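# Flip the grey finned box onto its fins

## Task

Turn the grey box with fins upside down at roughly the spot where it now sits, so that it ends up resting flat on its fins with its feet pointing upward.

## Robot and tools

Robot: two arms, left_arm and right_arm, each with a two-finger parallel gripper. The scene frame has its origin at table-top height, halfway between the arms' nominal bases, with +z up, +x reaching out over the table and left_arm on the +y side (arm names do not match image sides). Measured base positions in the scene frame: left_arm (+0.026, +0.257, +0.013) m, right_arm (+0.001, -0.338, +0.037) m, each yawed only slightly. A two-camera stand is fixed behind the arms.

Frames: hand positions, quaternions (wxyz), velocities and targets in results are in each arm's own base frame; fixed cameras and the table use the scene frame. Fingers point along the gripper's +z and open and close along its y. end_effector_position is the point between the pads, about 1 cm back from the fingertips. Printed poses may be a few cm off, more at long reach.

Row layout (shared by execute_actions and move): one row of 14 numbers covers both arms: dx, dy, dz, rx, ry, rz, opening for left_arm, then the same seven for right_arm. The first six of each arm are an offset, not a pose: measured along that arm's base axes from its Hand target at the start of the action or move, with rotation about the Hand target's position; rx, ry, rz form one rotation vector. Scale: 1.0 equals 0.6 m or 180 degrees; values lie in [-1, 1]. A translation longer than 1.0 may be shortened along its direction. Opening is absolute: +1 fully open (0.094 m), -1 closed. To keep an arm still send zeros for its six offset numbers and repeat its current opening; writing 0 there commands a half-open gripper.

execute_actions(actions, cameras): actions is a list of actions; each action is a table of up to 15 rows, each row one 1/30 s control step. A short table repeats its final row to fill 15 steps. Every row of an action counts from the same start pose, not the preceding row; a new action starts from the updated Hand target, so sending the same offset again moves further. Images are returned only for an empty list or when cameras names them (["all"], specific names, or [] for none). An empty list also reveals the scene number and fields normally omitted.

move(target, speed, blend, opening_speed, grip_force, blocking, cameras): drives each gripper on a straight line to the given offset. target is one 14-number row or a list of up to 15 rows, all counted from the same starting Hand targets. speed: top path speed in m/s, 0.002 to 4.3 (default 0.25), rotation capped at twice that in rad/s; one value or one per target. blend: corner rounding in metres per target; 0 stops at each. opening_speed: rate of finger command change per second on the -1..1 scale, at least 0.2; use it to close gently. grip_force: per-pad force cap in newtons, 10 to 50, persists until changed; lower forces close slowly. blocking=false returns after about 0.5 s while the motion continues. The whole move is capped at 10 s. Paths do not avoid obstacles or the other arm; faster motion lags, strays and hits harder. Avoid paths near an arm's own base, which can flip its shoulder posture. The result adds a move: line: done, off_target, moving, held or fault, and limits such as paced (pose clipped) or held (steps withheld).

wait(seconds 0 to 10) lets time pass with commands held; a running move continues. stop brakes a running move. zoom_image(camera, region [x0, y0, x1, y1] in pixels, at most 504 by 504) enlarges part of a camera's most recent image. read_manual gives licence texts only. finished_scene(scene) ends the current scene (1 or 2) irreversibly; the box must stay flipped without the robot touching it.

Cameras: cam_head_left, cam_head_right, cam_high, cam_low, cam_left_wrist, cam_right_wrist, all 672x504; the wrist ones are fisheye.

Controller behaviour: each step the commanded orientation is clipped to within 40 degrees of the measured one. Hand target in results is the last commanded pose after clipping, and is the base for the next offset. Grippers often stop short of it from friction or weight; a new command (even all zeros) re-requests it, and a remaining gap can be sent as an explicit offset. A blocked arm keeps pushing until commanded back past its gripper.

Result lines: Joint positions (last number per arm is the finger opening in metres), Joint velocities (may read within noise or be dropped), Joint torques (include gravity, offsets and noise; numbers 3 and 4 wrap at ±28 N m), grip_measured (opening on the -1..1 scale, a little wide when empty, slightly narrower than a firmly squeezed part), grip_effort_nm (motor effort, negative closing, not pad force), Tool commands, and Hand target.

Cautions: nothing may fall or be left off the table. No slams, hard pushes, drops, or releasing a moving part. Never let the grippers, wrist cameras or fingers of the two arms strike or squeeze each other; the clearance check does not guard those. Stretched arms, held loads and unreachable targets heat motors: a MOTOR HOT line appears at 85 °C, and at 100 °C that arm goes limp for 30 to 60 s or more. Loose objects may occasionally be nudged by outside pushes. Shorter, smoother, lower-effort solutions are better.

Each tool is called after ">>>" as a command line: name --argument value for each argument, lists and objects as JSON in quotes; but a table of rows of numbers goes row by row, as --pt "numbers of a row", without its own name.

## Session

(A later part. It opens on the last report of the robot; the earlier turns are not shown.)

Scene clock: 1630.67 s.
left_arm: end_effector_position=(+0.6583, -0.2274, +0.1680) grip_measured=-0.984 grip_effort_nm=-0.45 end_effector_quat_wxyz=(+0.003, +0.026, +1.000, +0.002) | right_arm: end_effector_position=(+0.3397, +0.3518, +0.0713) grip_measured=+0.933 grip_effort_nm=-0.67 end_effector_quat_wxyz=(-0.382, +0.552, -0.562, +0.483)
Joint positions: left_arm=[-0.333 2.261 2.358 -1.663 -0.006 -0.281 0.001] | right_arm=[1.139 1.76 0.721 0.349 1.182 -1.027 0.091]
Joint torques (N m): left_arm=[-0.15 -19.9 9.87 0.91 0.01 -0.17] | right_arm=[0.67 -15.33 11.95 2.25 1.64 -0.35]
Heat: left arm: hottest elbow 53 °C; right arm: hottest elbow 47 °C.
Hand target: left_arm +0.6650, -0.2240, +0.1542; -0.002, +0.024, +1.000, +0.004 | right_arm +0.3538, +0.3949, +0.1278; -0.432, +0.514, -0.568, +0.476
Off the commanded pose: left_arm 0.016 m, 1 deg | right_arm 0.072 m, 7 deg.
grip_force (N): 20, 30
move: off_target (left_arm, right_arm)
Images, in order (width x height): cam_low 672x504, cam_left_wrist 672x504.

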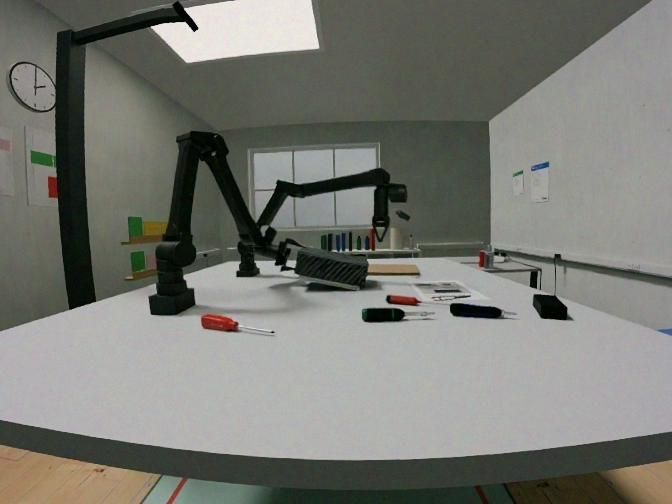

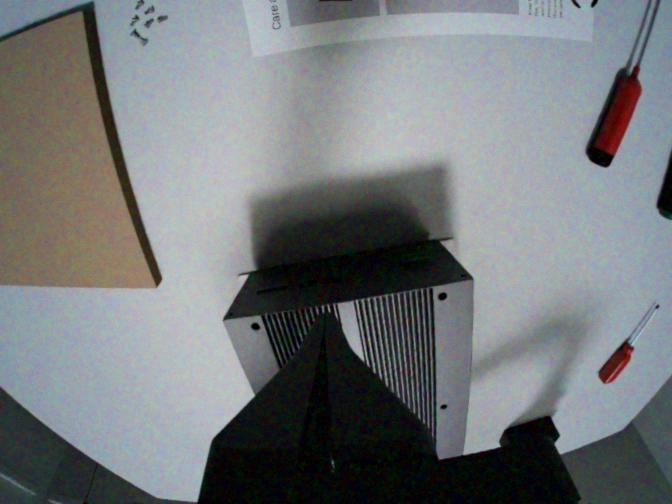

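>>> move --target '[0.0,0,-0.155,0,0,0,-1, 0,0,0,0,0,0,0.8]' --speed 0.1 --cameras '["cam_left_wrist","cam_low"]'

>>> zoom_image --camera "cam_low" --region '[260, 170, 440, 310]'

Scene clock: 1642.13 s.
left_arm: end_effector_position=(+0.6619, -0.2286, +0.0841) grip_measured=-0.984 grip_effort_nm=-0.45 end_effector_quat_wxyz=(+0.009, +0.026, +1.000, +0.000) | right_arm: end_effector_position=(+0.3397, +0.3518, +0.0713) grip_measured=+0.933 grip_effort_nm=-0.67 end_effector_quat_wxyz=(-0.382, +0.552, -0.562, +0.483)
Joint positions: left_arm=[-0.333 2.267 2.148 -1.435 -0.006 -0.281 0.001] | right_arm=[1.139 1.76 0.721 0.349 1.182 -1.027 0.091]
Joint torques (N m): left_arm=[-0.21 -19.6 8.88 1.1 0 -0.16] | right_arm=[0.97 -16.09 11.84 2.39 1.62 -0.36]
Heat: left arm: hottest elbow 52 °C; right arm: hottest elbow 48 °C.
Hand target: left_arm +0.6649, -0.2240, +0.0611; -0.002, +0.024, +1.000, +0.004 | right_arm +0.3538, +0.3949, +0.1278; -0.432, +0.514, -0.568, +0.476
Off the commanded pose: left_arm 0.024 m, 1 deg | right_arm 0.072 m, 7 deg.
grip_force (N): 20, 30
move: off_target (left_arm, right_arm)
Images, in order (width x height): cam_low 672x504, cam_left_wrist 672x504.

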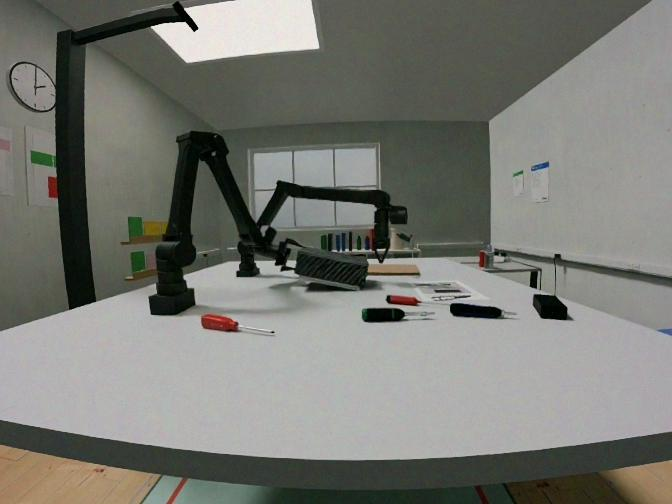

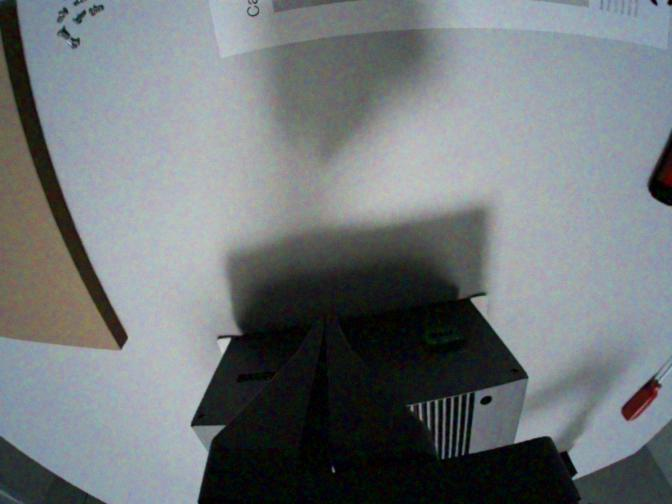

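Scaled by 2.800.

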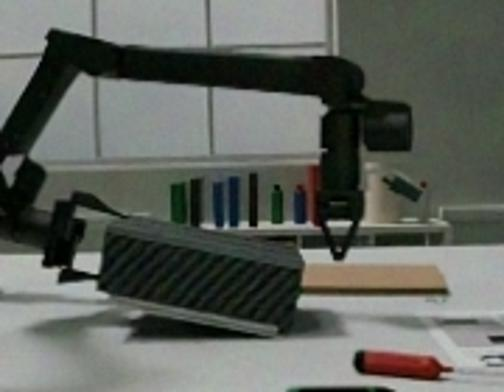

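>>> move --target '[-0.01,0,-0.07,0,0,0,-1, 0,0,0,0,0,0,0.8]' --speed 0.1 --cameras '["cam_left_wrist","cam_low"]'

>>> zoom_image --camera "cam_low" --region '[260, 170, 440, 310]'

Scene clock: 1654.13 s.
left_arm: end_effector_position=(+0.6575, -0.2271, +0.0407) grip_measured=-0.984 grip_effort_nm=-0.45 end_effector_quat_wxyz=(+0.008, +0.026, +1.000, +0.000) | right_arm: end_effector_position=(+0.3397, +0.3518, +0.0713) grip_measured=+0.933 grip_effort_nm=-0.67 end_effector_quat_wxyz=(-0.382, +0.552, -0.562, +0.483)
Joint positions: left_arm=[-0.333 2.279 2.054 -1.331 -0.006 -0.281 0.001] | right_arm=[1.139 1.76 0.721 0.349 1.182 -1.027 0.091]
Joint torques (N m): left_arm=[-0.44 -19.66 8.68 1.13 0 -0.19] | right_arm=[0.44 -15.62 11.86 2.35 1.57 -0.35]
Heat: left arm: hottest elbow 51 °C; right arm: hottest elbow 48 °C.
Hand target: left_arm +0.6588, -0.2240, +0.0189; -0.002, +0.024, +1.000, +0.004 | right_arm +0.3538, +0.3949, +0.1278; -0.432, +0.514, -0.568, +0.476
Off the commanded pose: left_arm 0.022 m, 1 deg | right_arm 0.072 m, 7 deg.
grip_force (N): 20, 30
move: off_target (left_arm, right_arm)
Images, in order (width x height): cam_low 672x504, cam_left_wrist 672x504.

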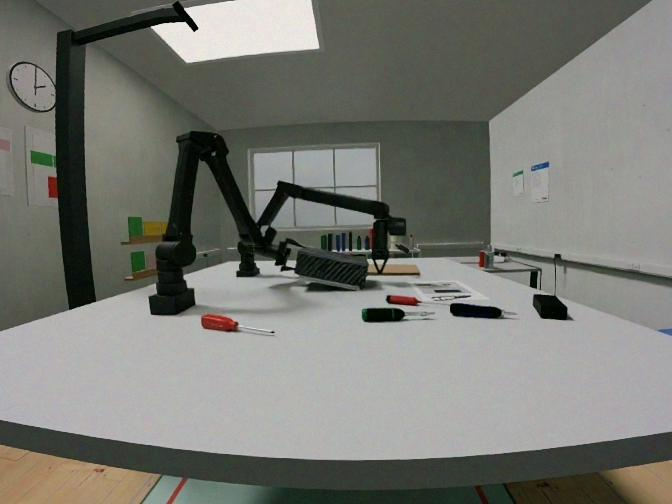

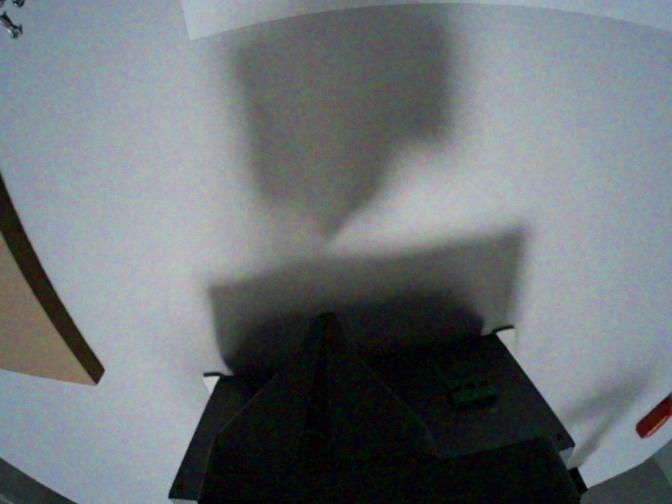

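Scaled by 2.800.

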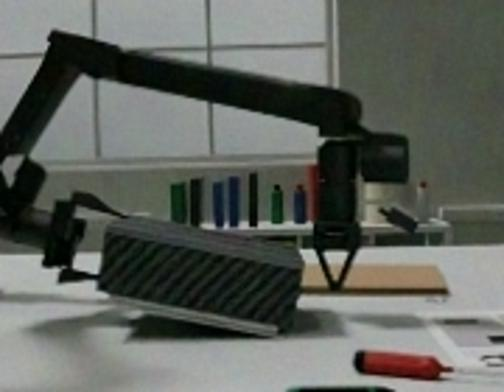

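>>> move --target '[-0.0233,0,0,0,0,0,-1, 0,0,0,0,0,0,0.8]' --speed 0.03 --cameras '["cam_left_wrist","cam_low"]'

>>> zoom_image --camera "cam_low" --region '[260, 170, 440, 310]'

Scene clock: 1662.47 s.
left_arm: end_effector_position=(+0.6430, -0.2221, +0.0158) grip_measured=-0.984 grip_effort_nm=-0.45 end_effector_quat_wxyz=(-0.009, +0.026, +1.000, +0.006) | right_arm: end_effector_position=(+0.3397, +0.3518, +0.0713) grip_measured=+0.933 grip_effort_nm=-0.67 end_effector_quat_wxyz=(-0.382, +0.552, -0.562, +0.483)
Joint positions: left_arm=[-0.333 2.279 1.986 -1.299 -0.006 -0.281 0.001] | right_arm=[1.139 1.76 0.721 0.349 1.182 -1.027 0.091]
Joint torques (N m): left_arm=[-0.91 -22.42 8.25 1.07 0.01 -0.26] | right_arm=[0.79 -16.44 11.78 2.26 1.57 -0.32]
Heat: left arm: hottest elbow 50 °C; right arm: hottest elbow 48 °C.
Hand target: left_arm +0.6448, -0.2240, +0.0189; -0.002, +0.024, +1.000, +0.004 | right_arm +0.3538, +0.3949, +0.1278; -0.432, +0.514, -0.568, +0.476
Off the commanded pose: left_arm 0.004 m, 1 deg | right_arm 0.072 m, 7 deg.
grip_force (N): 20, 30
move: off_target (right_arm)
Images, in order (width x height): cam_low 672x504, cam_left_wrist 672x504.

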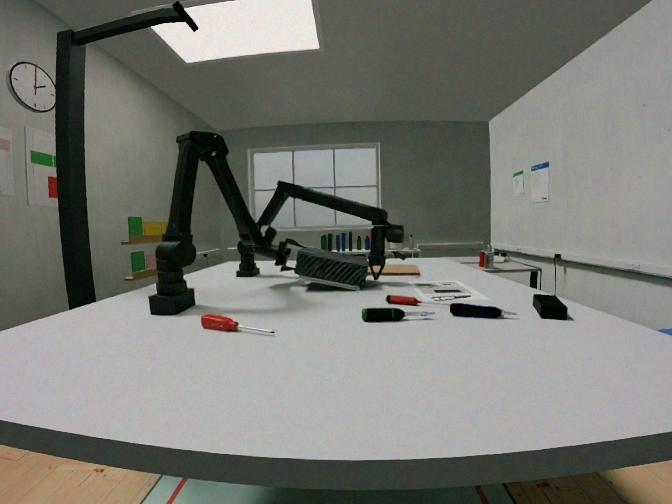

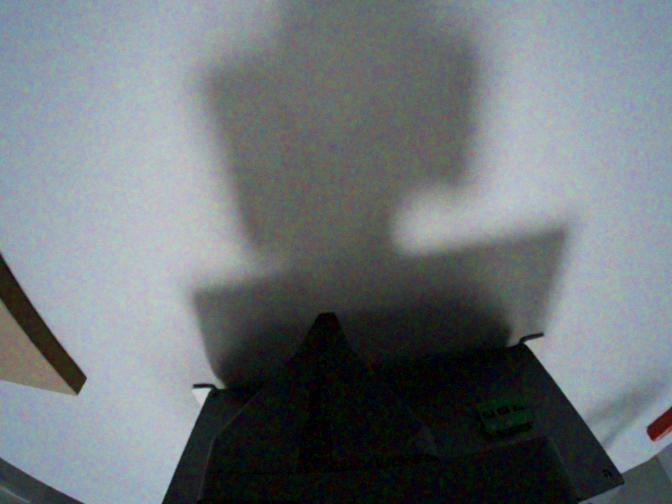

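Scaled by 2.800.

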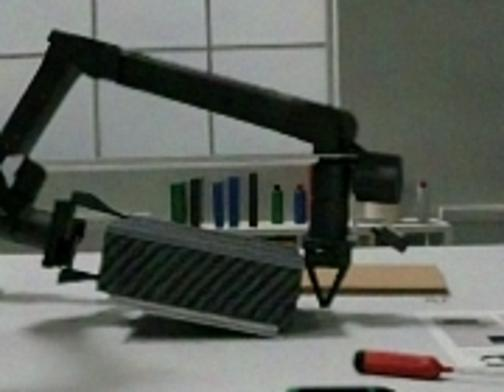

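>>> move --target '[0.0,0,0.03,0,0,0,-1, 0,0,0,0,0,0,0.8]' --speed 0.05 --cameras '["cam_low"]'

>>> zoom_image --camera "cam_low" --region '[260, 170, 440, 310]'

Scene clock: 1670.53 s.
left_arm: end_effector_position=(+0.6399, -0.2210, +0.0197) grip_measured=-0.984 grip_effort_nm=-0.45 end_effector_quat_wxyz=(-0.014, +0.026, +1.000, +0.007) | right_arm: end_effector_position=(+0.3397, +0.3518, +0.0713) grip_measured=+0.933 grip_effort_nm=-0.67 end_effector_quat_wxyz=(-0.382, +0.552, -0.562, +0.483)
Joint positions: left_arm=[-0.333 2.273 1.986 -1.315 -0.006 -0.281 0.001] | right_arm=[1.139 1.76 0.721 0.349 1.182 -1.027 0.091]
Joint torques (N m): left_arm=[-0.79 -23.12 9.8 0.21 0.01 -0.25] | right_arm=[0.67 -15.56 11.86 2.37 1.63 -0.38]
Heat: left arm: hottest elbow 50 °C; right arm: hottest elbow 48 °C.
Hand target: left_arm +0.6449, -0.2240, +0.0371; -0.002, +0.024, +1.000, +0.004 | right_arm +0.3538, +0.3949, +0.1278; -0.432, +0.514, -0.568, +0.476
Off the commanded pose: left_arm 0.018 m, 1 deg | right_arm 0.072 m, 7 deg.
grip_force (N): 20, 30
move: off_target (left_arm, right_arm)
Images, in order (width x height): cam_low 672x504.

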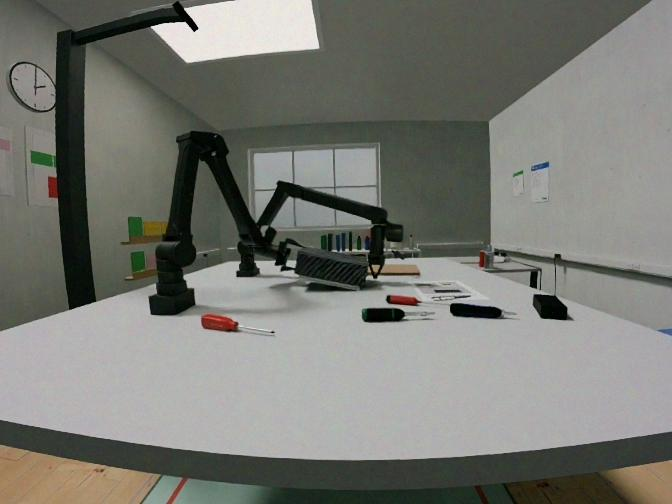

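Scaled by 2.800.

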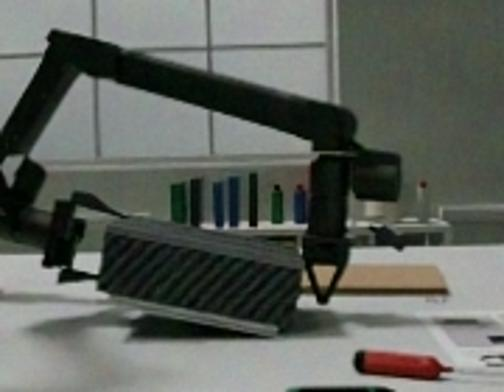

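>>> move --target '[0,0,0,0,0,0,-1, 0,-0.045,0,0,0,0,0.8]' --speed 0.05

Scene clock: 1676.57 s.
left_arm: end_effector_position=(+0.6398, -0.2210, +0.0197) grip_measured=-0.984 grip_effort_nm=-0.45 end_effector_quat_wxyz=(-0.014, +0.026, +1.000, +0.007) | right_arm: end_effector_position=(+0.3394, +0.3530, +0.0706) grip_measured=+0.933 grip_effort_nm=-0.67 end_effector_quat_wxyz=(-0.387, +0.556, -0.559, +0.478)
Joint positions: left_arm=[-0.333 2.273 1.986 -1.315 -0.006 -0.281 0.001] | right_arm=[1.139 1.76 0.712 0.384 1.166 -1.049 0.091]
Joint torques (N m): left_arm=[-1.08 -23.06 9.81 0.2 0.01 -0.26] | right_arm=[-1.61 -18.55 7.65 3.6 1.39 -0.43]
Heat: left arm: hottest elbow 50 °C; right arm: hottest elbow 48 °C.
Hand target: left_arm +0.6448, -0.2240, +0.0371; -0.002, +0.024, +1.000, +0.004 | right_arm +0.3538, +0.3678, +0.1277; -0.432, +0.514, -0.568, +0.476
Off the commanded pose: left_arm 0.018 m, 1 deg | right_arm 0.061 m, 7 deg.
grip_force (N): 20, 30
move: off_target (left_arm, right_arm)

>>> move --target '[0,0,0,0,0,0,-1, 0,0,0,0,0,0,1.0]' --speed 0.05 --opening_speed 0.5

>>> move --target '[0,0,0,0,0,0,-1, 0.02,-0.0016,-0.003,0,0,0,1.0]' --speed 0.03 --cameras '["cam_right_wrist","cam_low"]'

Scene clock: 1682.90 s.
left_arm: end_effector_position=(+0.6398, -0.2210, +0.0197) grip_measured=-0.984 grip_effort_nm=-0.45 end_effector_quat_wxyz=(-0.014, +0.026, +1.000, +0.007) | right_arm: end_effector_position=(+0.3395, +0.3541, +0.0702) grip_measured=+1.000 grip_effort_nm=-0.05 end_effector_quat_wxyz=(-0.382, +0.565, -0.551, +0.480)
Joint positions: left_arm=[-0.333 2.273 1.986 -1.315 -0.006 -0.281 0.001] | right_arm=[1.138 1.76 0.711 0.388 1.158 -1.078 0.094]
Joint torques (N m): left_arm=[-0.91 -23.12 9.83 0.2 0.01 -0.27] | right_arm=[-1.38 -18.49 7.35 3.7 1.61 -0.21]
Heat: left arm: hottest elbow 50 °C; right arm: hottest elbow 48 °C.
Hand target: left_arm +0.6448, -0.2240, +0.0371; -0.002, +0.024, +1.000, +0.004 | right_arm +0.3538, +0.3678, +0.1278; -0.432, +0.514, -0.568, +0.476
Off the commanded pose: left_arm 0.018 m, 1 deg | right_arm 0.061 m, 8 deg.
grip_force (N): 20, 30
move: off_target (left_arm, right_arm)

Scene clock: 1683.97 s.
left_arm: end_effector_position=(+0.6398, -0.2210, +0.0197) grip_measured=-0.984 grip_effort_nm=-0.45 end_effector_quat_wxyz=(-0.014, +0.026, +1.000, +0.007) | right_arm: end_effector_position=(+0.3419, +0.3546, +0.0703) grip_measured=+1.000 grip_effort_nm=-0.06 end_effector_quat_wxyz=(-0.383, +0.573, -0.544, +0.479)
Joint positions: left_arm=[-0.333 2.273 1.986 -1.315 -0.006 -0.281 0.001] | right_arm=[1.131 1.76 0.706 0.418 1.14 -1.116 0.094]
Joint torques (N m): left_arm=[-0.91 -23.18 9.83 0.2 0.01 -0.26] | right_arm=[-3.19 -17.26 8.1 4.25 1.45 -0.19]
Heat: left arm: hottest elbow 50 °C; right arm: hottest elbow 48 °C.
Hand target: left_arm +0.6448, -0.2240, +0.0371; -0.002, +0.024, +1.000, +0.004 | right_arm +0.3659, +0.3668, +0.1260; -0.432, +0.514, -0.568, +0.476
Off the commanded pose: left_arm 0.018 m, 1 deg | right_arm 0.062 m, 9 deg.
grip_force (N): 20, 30
move: off_target (left_arm, right_arm)
Images, in order (width x height): cam_low 672x504, cam_right_wrist 672x504.

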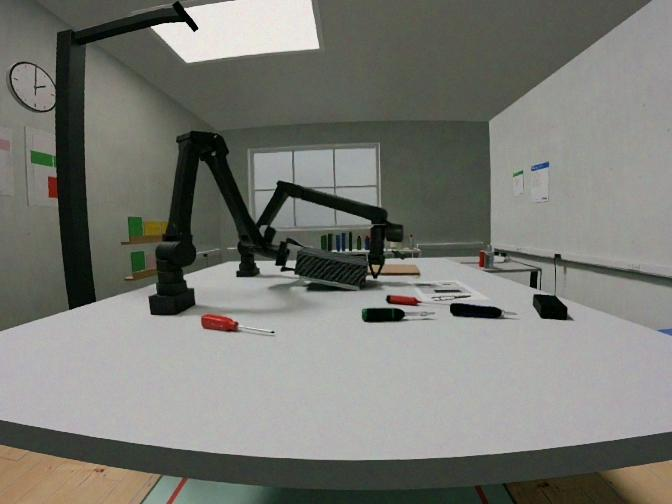

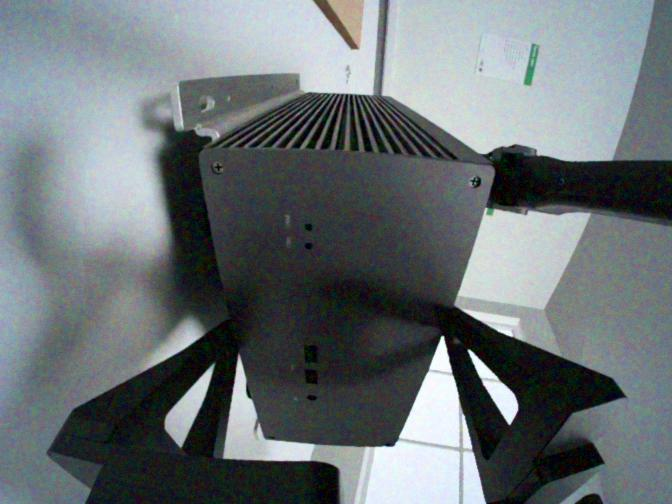

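>>> move --target '[0,0,0,0,0,0,-1, 0.025,-0.002,-0.003,0,0,0,1.0]' --speed 0.03 --cameras '["cam_right_wrist","cam_low"]'

>>> zoom_image --camera "cam_low" --region '[260, 170, 440, 310]'

Scene clock: 1693.30 s.
left_arm: end_effector_position=(+0.6399, -0.2209, +0.0199) grip_measured=-0.984 grip_effort_nm=-0.45 end_effector_quat_wxyz=(-0.014, +0.026, +1.000, +0.008) | right_arm: end_effector_position=(+0.3469, +0.3557, +0.0676) grip_measured=+1.000 grip_effort_nm=-0.07 end_effector_quat_wxyz=(-0.385, +0.580, -0.540, +0.473)
Joint positions: left_arm=[-0.333 2.273 1.986 -1.315 -0.006 -0.282 0.001] | right_arm=[1.118 1.766 0.703 0.449 1.109 -1.146 0.094]
Joint torques (N m): left_arm=[-0.97 -23.24 9.83 0.2 0.04 -0.25] | right_arm=[-4.54 -16.44 9.14 4.45 1.58 -0.23]
Heat: left arm: hottest elbow 50 °C; right arm: hottest elbow 48 °C.
Hand target: left_arm +0.6448, -0.2240, +0.0369; -0.002, +0.024, +1.000, +0.004 | right_arm +0.3808, +0.3657, +0.1243; -0.432, +0.514, -0.568, +0.476
Off the commanded pose: left_arm 0.018 m, 1 deg | right_arm 0.067 m, 10 deg.
grip_force (N): 20, 30
move: off_target (left_arm, right_arm)
Images, in order (width x height): cam_low 672x504, cam_right_wrist 672x504.

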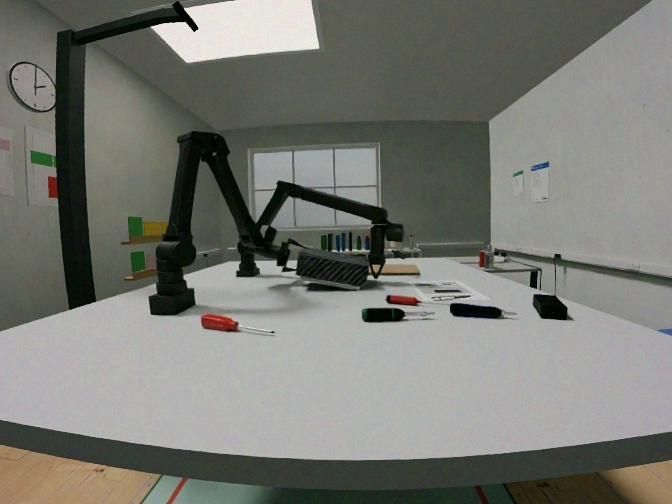

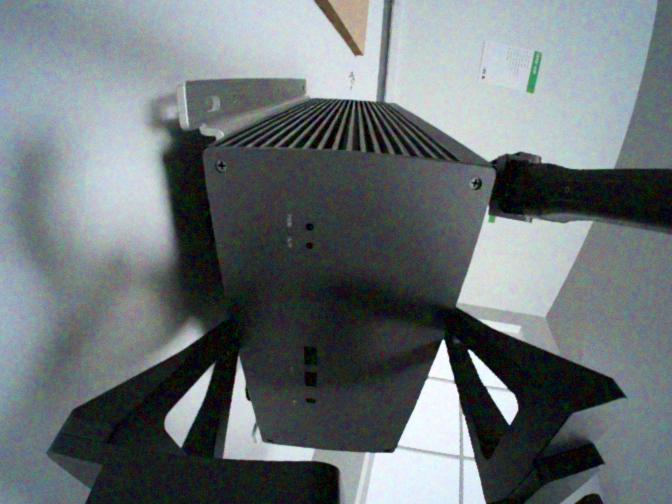

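Scaled by 2.800.

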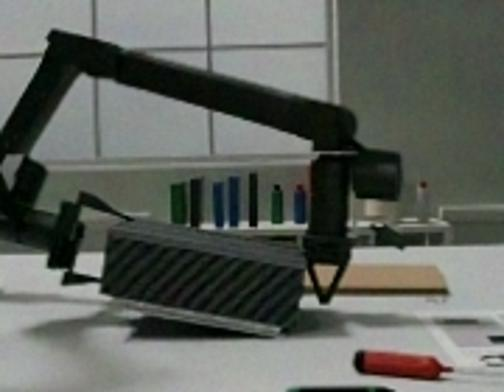

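>>> move --target '[0,0,0,0,0,0,-1, 0.03,-0.002,0.003,0,0,0,1.0]' --speed 0.03 --cameras '["cam_right_wrist","cam_low"]'

>>> zoom_image --camera "cam_low" --region '[260, 170, 440, 310]'

Scene clock: 1702.47 s.
left_arm: end_effector_position=(+0.6437, -0.2200, +0.0211) grip_measured=-0.984 grip_effort_nm=-0.45 end_effector_quat_wxyz=(-0.007, +0.021, +1.000, +0.006) | right_arm: end_effector_position=(+0.3524, +0.3557, +0.0602) grip_measured=+1.000 grip_effort_nm=-0.10 end_effector_quat_wxyz=(-0.381, +0.592, -0.535, +0.467)
Joint positions: left_arm=[-0.331 2.271 1.987 -1.304 -0.008 -0.288 0.001] | right_arm=[1.102 1.781 0.703 0.466 1.074 -1.171 0.094]
Joint torques (N m): left_arm=[-1.2 -23.06 9.87 -0.23 0.1 -0.15] | right_arm=[-5.6 -17.2 9.92 4.67 1.79 -0.32]
Heat: left arm: hottest elbow 50 °C; right arm: hottest elbow 47 °C.
Hand target: left_arm +0.6450, -0.2239, +0.0371; -0.002, +0.024, +1.000, +0.004 | right_arm +0.3988, +0.3645, +0.1259; -0.432, +0.514, -0.568, +0.476
Off the commanded pose: left_arm 0.016 m, 1 deg | right_arm 0.081 m, 11 deg.
grip_force (N): 20, 30
move: off_target (left_arm, right_arm)
Images, in order (width x height): cam_low 672x504, cam_right_wrist 672x504.

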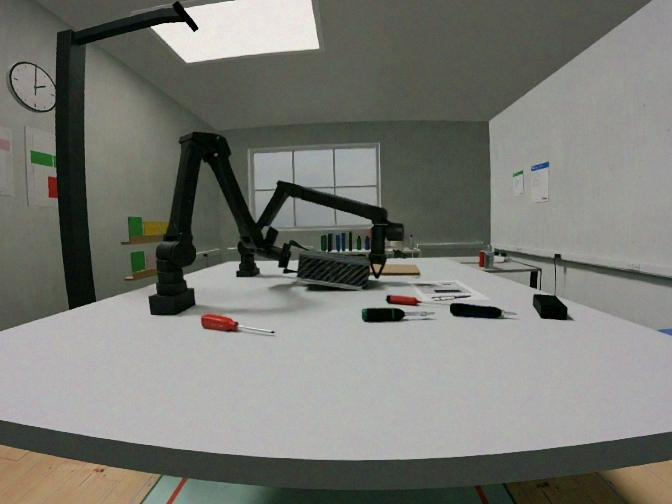

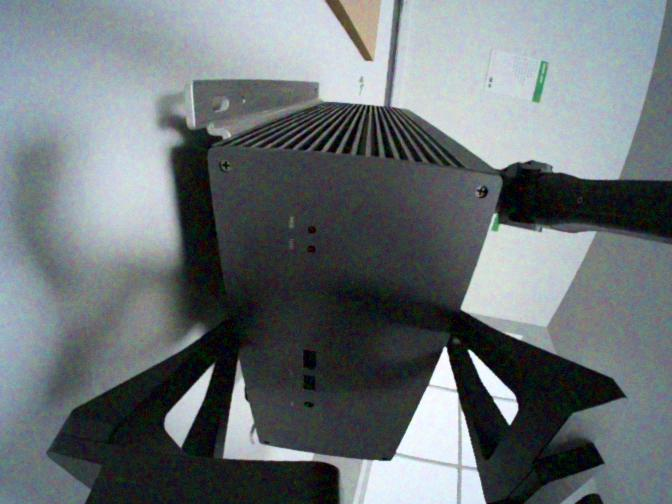

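Scaled by 2.800.

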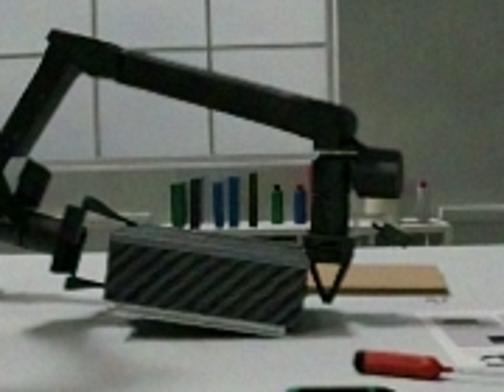

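>>> move --target '[0,0,0,0,0,0,-1, -0.02,0.0,0.01,0,0,0,1.0]' --speed 0.03

>>> move --target '[0,0,0,0,0,0,-1, 0,0.0,0.0,0,0,0,0.84]' --speed 0.03 --grip_force '[20,15]' --opening_speed 0.25 --cameras '["cam_right_wrist","cam_low"]'

>>> zoom_image --camera "cam_low" --region '[260, 170, 440, 310]'

Scene clock: 1728.77 s.
left_arm: end_effector_position=(+0.6443, -0.2198, +0.0211) grip_measured=-0.984 grip_effort_nm=-0.45 end_effector_quat_wxyz=(-0.006, +0.020, +1.000, +0.006) | right_arm: end_effector_position=(+0.3525, +0.3550, +0.0607) grip_measured=+1.000 grip_effort_nm=-0.11 end_effector_quat_wxyz=(-0.380, +0.590, -0.536, +0.469)
Joint positions: left_arm=[-0.33 2.271 1.987 -1.302 -0.008 -0.29 0.001] | right_arm=[1.102 1.781 0.703 0.466 1.079 -1.171 0.094]
Joint torques (N m): left_arm=[-1.2 -23 9.88 -0.29 0.12 -0.16] | right_arm=[-4.13 -19.08 9.44 3.38 2.35 -0.11]
Heat: left arm: hottest elbow 49 °C; right arm: hottest elbow 47 °C.
Hand target: left_arm +0.6450, -0.2239, +0.0371; -0.002, +0.024, +1.000, +0.004 | right_arm +0.3868, +0.3645, +0.1319; -0.432, +0.514, -0.568, +0.476
Off the commanded pose: left_arm 0.017 m, 1 deg | right_arm 0.080 m, 11 deg.
grip_force (N): 20, 30
move: off_target (left_arm, right_arm)

Scene clock: 1729.63 s.
left_arm: end_effector_position=(+0.6443, -0.2198, +0.0211) grip_measured=-0.984 grip_effort_nm=-0.45 end_effector_quat_wxyz=(-0.006, +0.020, +1.000, +0.006) | right_arm: end_effector_position=(+0.3525, +0.3549, +0.0607) grip_measured=+0.989 grip_effort_nm=-0.39 end_effector_quat_wxyz=(-0.380, +0.590, -0.536, +0.469)
Joint positions: left_arm=[-0.33 2.271 1.987 -1.302 -0.008 -0.29 0.001] | right_arm=[1.102 1.781 0.703 0.466 1.08 -1.17 0.093]
Joint torques (N m): left_arm=[-1.32 -23.12 9.85 -0.25 0.11 -0.16] | right_arm=[-3.84 -18.73 9.24 3.64 2.29 -0.11]
Heat: left arm: hottest elbow 49 °C; right arm: hottest elbow 47 °C.
Hand target: left_arm +0.6450, -0.2239, +0.0371; -0.002, +0.024, +1.000, +0.004 | right_arm +0.3868, +0.3645, +0.1319; -0.432, +0.514, -0.568, +0.476
Off the commanded pose: left_arm 0.017 m, 1 deg | right_arm 0.080 m, 11 deg.
grip_force (N): 20, 15
move: off_target (left_arm, right_arm)
Images, in order (width x height): cam_low 672x504, cam_right_wrist 672x504.

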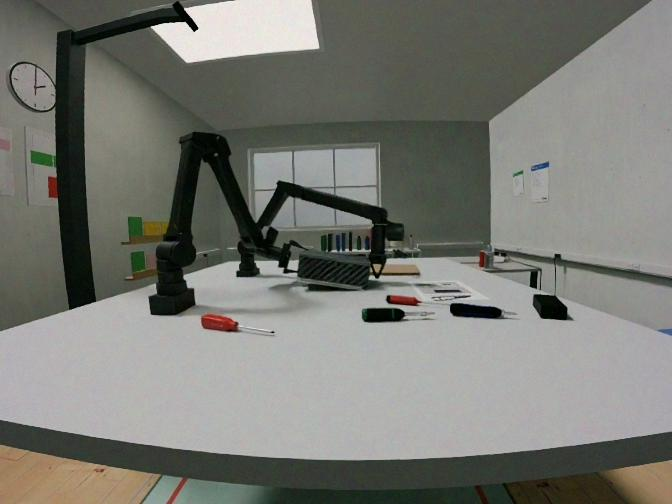

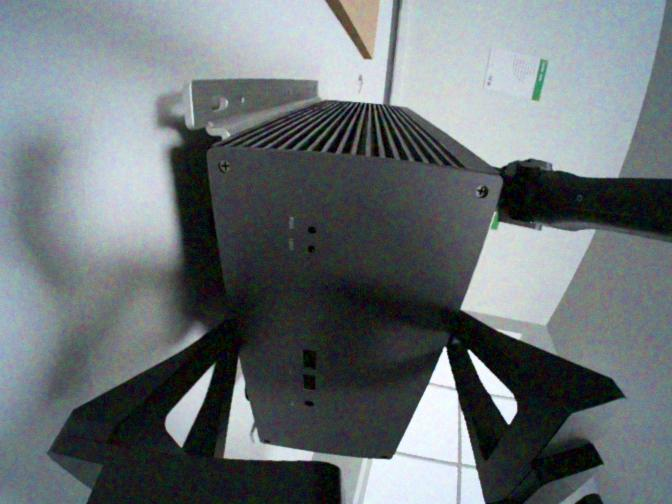

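Scaled by 2.800.

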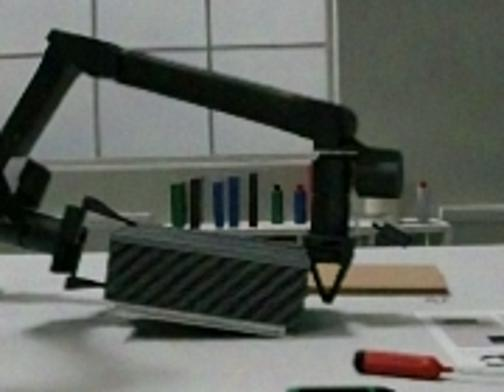

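>>> move --target '[0,0,0,0,0,0,-1, 0,0.0,0.05,0.027,-0.002,-0.007,0.84]' --speed 0.03 --cameras '["cam_right_wrist","cam_low"]'

>>> zoom_image --camera "cam_low" --region '[260, 170, 440, 310]'

Scene clock: 1742.37 s.
left_arm: end_effector_position=(+0.6458, -0.2173, +0.0211) grip_measured=-0.984 grip_effort_nm=-0.45 end_effector_quat_wxyz=(-0.005, +0.018, +1.000, +0.007) | right_arm: end_effector_position=(+0.3518, +0.3469, +0.0746) grip_measured=+0.967 grip_effort_nm=-0.39 end_effector_quat_wxyz=(-0.376, +0.581, -0.552, +0.465)
Joint positions: left_arm=[-0.326 2.271 1.987 -1.299 -0.01 -0.29 0.001] | right_arm=[1.096 1.723 0.703 0.364 1.087 -1.105 0.092]
Joint torques (N m): left_arm=[-1.61 -23 9.81 -0.38 0.18 -0.17] | right_arm=[-3.78 -19.37 10.99 3.55 2.26 0.18]
Heat: left arm: hottest elbow 49 °C; right arm: hottest elbow 47 °C.
Hand target: left_arm +0.6450, -0.2239, +0.0371; -0.002, +0.024, +1.000, +0.004 | right_arm +0.3868, +0.3644, +0.1620; -0.450, +0.487, -0.592, +0.458
Off the commanded pose: left_arm 0.017 m, 1 deg | right_arm 0.096 m, 14 deg.
grip_force (N): 20, 15
move: off_target (left_arm, right_arm)
Images, in order (width x height): cam_low 672x504, cam_right_wrist 672x504.

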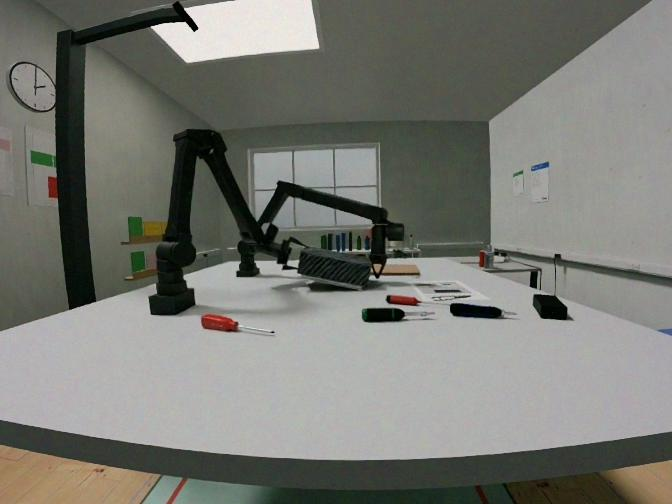

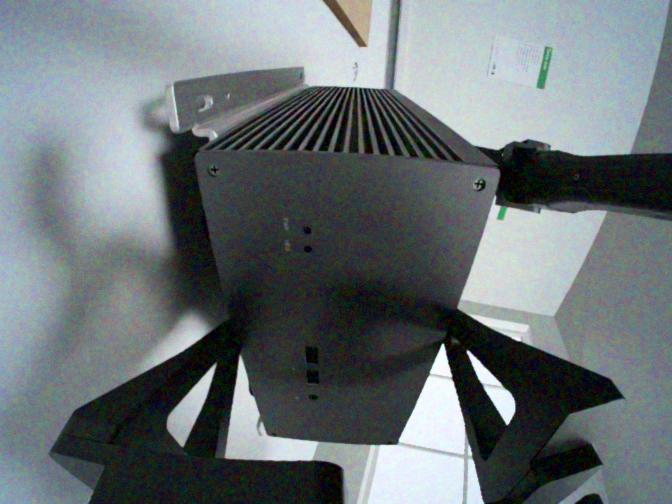

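Scaled by 2.800.

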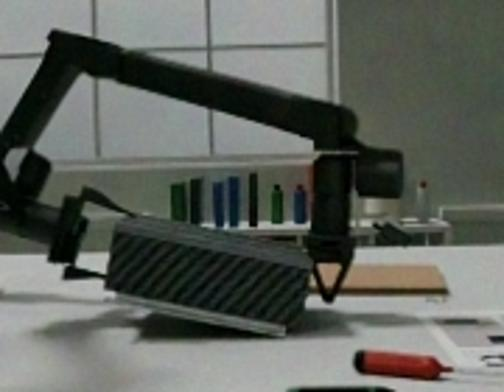

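>>> move --target '[0,0,0,0,0,0,-1, 0,0.0,0.03,0,0,0,0.84]' --speed 0.03

>>> move --target '[0,0,0,0,0,0,-1, 0.02,0.0,0.0,0,0,0,0.84]' --speed 0.03 --cameras '["cam_right_wrist","cam_low"]'

>>> zoom_image --camera "cam_low" --region '[260, 170, 440, 310]'

Scene clock: 1753.73 s.
left_arm: end_effector_position=(+0.6464, -0.2154, +0.0211) grip_measured=-0.984 grip_effort_nm=-0.45 end_effector_quat_wxyz=(-0.004, +0.017, +1.000, +0.007) | right_arm: end_effector_position=(+0.3516, +0.3418, +0.0864) grip_measured=+0.958 grip_effort_nm=-0.39 end_effector_quat_wxyz=(-0.371, +0.581, -0.555, +0.466)
Joint positions: left_arm=[-0.324 2.271 1.987 -1.299 -0.011 -0.29 0.001] | right_arm=[1.092 1.679 0.703 0.301 1.087 -1.09 0.092]
Joint torques (N m): left_arm=[-1.79 -23.06 9.91 -0.35 0.23 -0.15] | right_arm=[-3.55 -20.6 11.9 3.55 2.28 0.1]
Heat: left arm: hottest elbow 49 °C; right arm: hottest elbow 47 °C.
Hand target: left_arm +0.6450, -0.2241, +0.0371; -0.002, +0.024, +1.000, +0.004 | right_arm +0.3868, +0.3644, +0.1800; -0.450, +0.487, -0.592, +0.458
Off the commanded pose: left_arm 0.018 m, 1 deg | right_arm 0.103 m, 15 deg.
grip_force (N): 20, 15
move: off_target (left_arm, right_arm)

Scene clock: 1754.70 s.
left_arm: end_effector_position=(+0.6466, -0.2151, +0.0211) grip_measured=-0.984 grip_effort_nm=-0.45 end_effector_quat_wxyz=(-0.004, +0.017, +1.000, +0.007) | right_arm: end_effector_position=(+0.3522, +0.3422, +0.0866) grip_measured=+0.958 grip_effort_nm=-0.39 end_effector_quat_wxyz=(-0.372, +0.582, -0.555, +0.464)
Joint positions: left_arm=[-0.323 2.271 1.987 -1.299 -0.011 -0.29 0.001] | right_arm=[1.09 1.677 0.703 0.301 1.08 -1.092 0.092]
Joint torques (N m): left_arm=[-1.67 -23.12 9.88 -0.35 0.23 -0.16] | right_arm=[-4.6 -19.43 12.66 4.33 1.87 -0.16]
Heat: left arm: hottest elbow 49 °C; right arm: hottest elbow 47 °C.
Hand target: left_arm +0.6450, -0.2238, +0.0371; -0.002, +0.024, +1.000, +0.004 | right_arm +0.3988, +0.3645, +0.1800; -0.450, +0.487, -0.592, +0.458
Off the commanded pose: left_arm 0.018 m, 1 deg | right_arm 0.107 m, 15 deg.
grip_force (N): 20, 15
move: off_target (left_arm, right_arm)
Images, in order (width x height): cam_low 672x504, cam_right_wrist 672x504.

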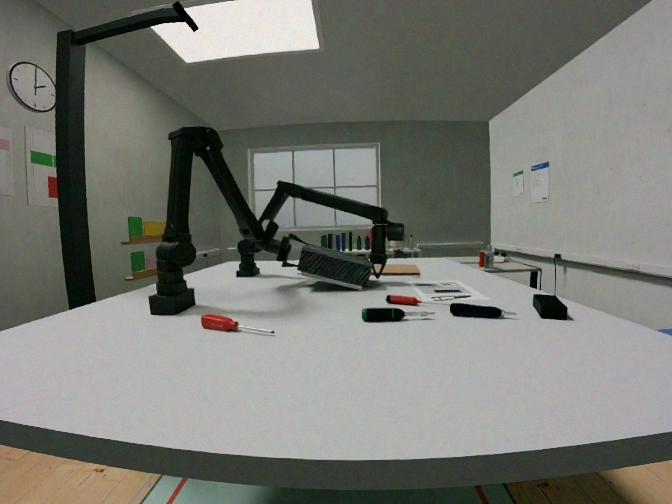

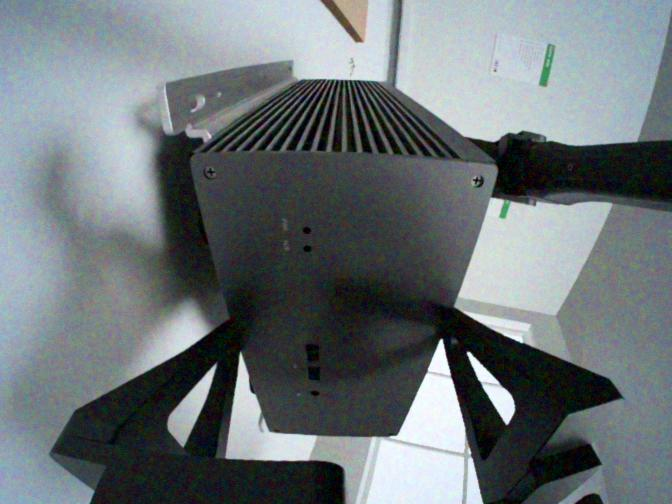

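Scaled by 2.800.

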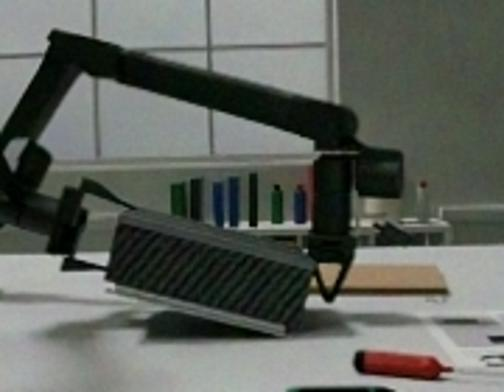

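>>> move --target '[0,0,0,0,0,0,-1, 0.05,-0.004,0.0,0,0,0,0.86]' --speed 0.03 --grip_force '[20,10]' --cameras '["cam_right_wrist","cam_low"]'

>>> zoom_image --camera "cam_low" --region '[260, 170, 440, 310]'

Scene clock: 1769.83 s.
left_arm: end_effector_position=(+0.6567, -0.2103, +0.0258) grip_measured=-0.984 grip_effort_nm=-0.45 end_effector_quat_wxyz=(+0.009, +0.009, +1.000, +0.005) | right_arm: end_effector_position=(+0.3621, +0.3420, +0.0881) grip_measured=+0.958 grip_effort_nm=-0.30 end_effector_quat_wxyz=(-0.375, +0.591, -0.551, +0.455)
Joint positions: left_arm=[-0.313 2.271 2 -1.284 -0.015 -0.294 0.001] | right_arm=[1.063 1.672 0.703 0.33 1.034 -1.134 0.092]
Joint torques (N m): left_arm=[-2.78 -23.12 9.03 -0.92 0.36 -0.12] | right_arm=[-7.3 -16.85 14.42 4.98 1.65 -0.26]
Heat: left arm: hottest elbow 49 °C; right arm: hottest elbow 49 °C.
Hand target: left_arm +0.6449, -0.2239, +0.0371; -0.002, +0.024, +1.000, +0.004 | right_arm +0.4288, +0.3621, +0.1800; -0.450, +0.487, -0.592, +0.458
Off the commanded pose: left_arm 0.021 m, 2 deg | right_arm 0.115 m, 15 deg.
grip_force (N): 20, 10
move: off_target (left_arm, right_arm)
Images, in order (width x height): cam_low 672x504, cam_right_wrist 672x504.

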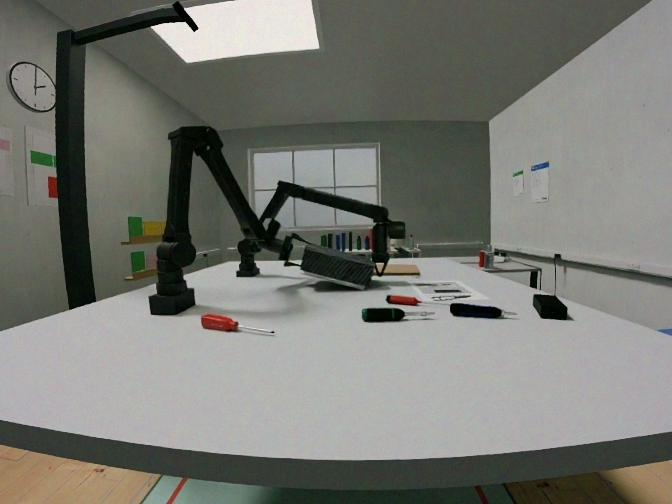

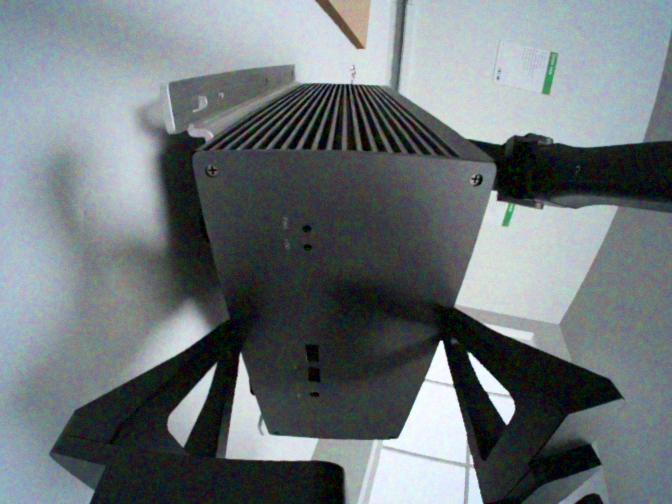

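Scaled by 2.800.

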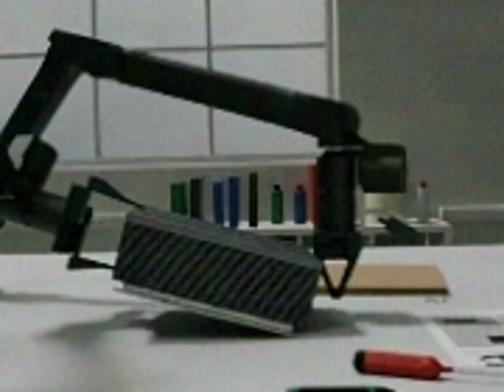

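>>> move --target '[0,0,0,0,0,0,-1, -0.075,0.0,0.0,0,0,0,0.84]' --speed 0.04 --grip_force '[20,15]'

>>> move --pt "0.02 0 0.0 0 0 0 -1 0 0 0 0 0 0 0.84" --pt "0.02 0 0.35 0 0 0 -1 0 0 0 0 0 0 0.84" --speed 0.12 --cameras '["cam_right_wrist","cam_low"]'

Scene clock: 1888.43 s.
left_arm: end_effector_position=(+0.6560, -0.2098, +0.0257) grip_measured=-0.984 grip_effort_nm=-0.45 end_effector_quat_wxyz=(+0.008, +0.009, +1.000, +0.006) | right_arm: end_effector_position=(+0.3604, +0.3328, +0.0899) grip_measured=+0.956 grip_effort_nm=-0.39 end_effector_quat_wxyz=(-0.363, +0.578, -0.557, +0.472)
Joint positions: left_arm=[-0.313 2.271 2 -1.287 -0.016 -0.295 0.001] | right_arm=[1.065 1.669 0.703 0.296 1.084 -1.11 0.092]
Joint torques (N m): left_arm=[-2.73 -23.18 9.01 -0.8 0.39 -0.11] | right_arm=[-1.03 -20.25 11.62 3.6 2.31 0.36]
Heat: left arm: hottest elbow 45 °C; right arm: hottest elbow 61 °C.
Hand target: left_arm +0.6449, -0.2240, +0.0371; -0.002, +0.024, +1.000, +0.004 | right_arm +0.3838, +0.3620, +0.1799; -0.450, +0.487, -0.592, +0.458
Off the commanded pose: left_arm 0.021 m, 2 deg | right_arm 0.098 m, 15 deg.
grip_force (N): 20, 15
move: off_target (left_arm, right_arm)

Scene clock: 1891.57 s.
left_arm: end_effector_position=(+0.6538, -0.2162, +0.2289) grip_measured=-0.984 grip_effort_nm=-0.45 end_effector_quat_wxyz=(+0.043, +0.014, +0.999, -0.009) | right_arm: end_effector_position=(+0.3604, +0.3326, +0.0906) grip_measured=+0.956 grip_effort_nm=-0.39 end_effector_quat_wxyz=(-0.363, +0.578, -0.558, +0.473)
Joint positions: left_arm=[-0.321 2.17 2.358 -1.67 -0.009 -0.293 0.001] | right_arm=[1.065 1.668 0.703 0.295 1.085 -1.109 0.092]
Joint torques (N m): left_arm=[-1.61 -21.19 12.18 0.44 0.15 -0.07] | right_arm=[-1.26 -20.07 11.6 3.7 2.23 0.32]
Heat: left arm: hottest elbow 46 °C; right arm: hottest elbow 60 °C.
Hand target: left_arm +0.6569, -0.2241, +0.2470; -0.002, +0.024, +1.000, +0.004 | right_arm +0.3838, +0.3620, +0.1801; -0.450, +0.487, -0.592, +0.458
Off the commanded pose: left_arm 0.020 m, 6 deg | right_arm 0.097 m, 15 deg.
joint sent to its limit (left arm) — joint 4 (wrist pitch), lower limit. The joint targets are off in orientation, not in position.
grip_force (N): 20, 15
move: off_target (left_arm, right_arm)
Images, in order (width x height): cam_low 672x504, cam_right_wrist 672x504.

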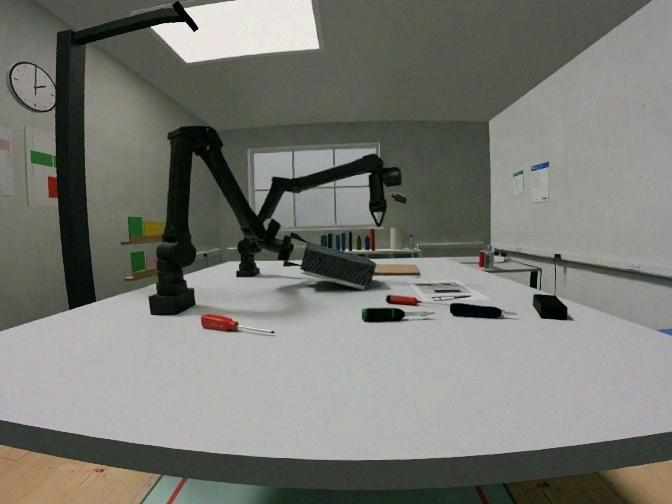

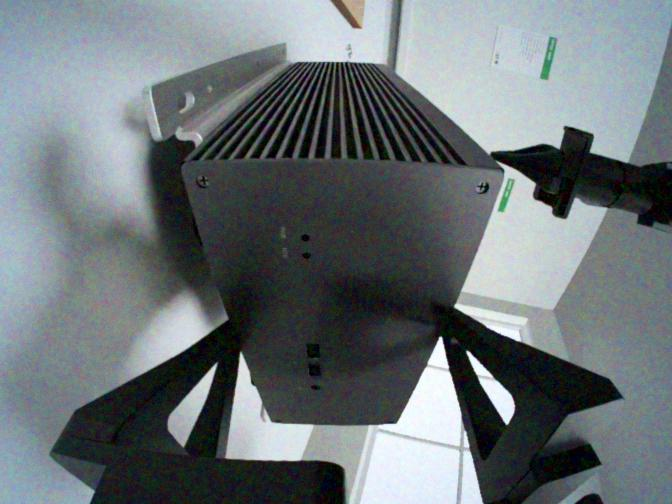

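>>> move --target '[0,0,0,0,0,0,-1, -0.03,-0.015,-0.2,-0.027,0.002,0.007,0.84]' --speed 0.06

Scene clock: 1926.47 s.
left_arm: end_effector_position=(+0.6538, -0.2162, +0.2289) grip_measured=-0.984 grip_effort_nm=-0.45 end_effector_quat_wxyz=(+0.043, +0.014, +0.999, -0.009) | right_arm: end_effector_position=(+0.3559, +0.3472, +0.0394) grip_measured=+0.945 grip_effort_nm=-0.39 end_effector_quat_wxyz=(-0.411, +0.539, -0.559, +0.478)
Joint positions: left_arm=[-0.321 2.17 2.358 -1.67 -0.009 -0.293 0.001] | right_arm=[1.098 1.893 0.691 0.685 1.141 -1.151 0.091]
Joint torques (N m): left_arm=[-1.55 -21.6 12.14 0.46 0.14 -0.06] | right_arm=[-1.73 -14.21 5.2 3 0.61 -0.07]
Heat: left arm: hottest elbow 50 °C; right arm: hottest elbow 57 °C.
Hand target: left_arm +0.6569, -0.2241, +0.2470; -0.002, +0.024, +1.000, +0.004 | right_arm +0.3659, +0.3531, +0.0601; -0.432, +0.514, -0.568, +0.476
Off the commanded pose: left_arm 0.020 m, 6 deg | right_arm 0.024 m, 4 deg.
joint sent to its limit (left arm) — joint 4 (wrist pitch), lower limit. The joint targets are off in orientation, not in position.
grip_force (N): 20, 15
move: off_target (left_arm, right_arm)


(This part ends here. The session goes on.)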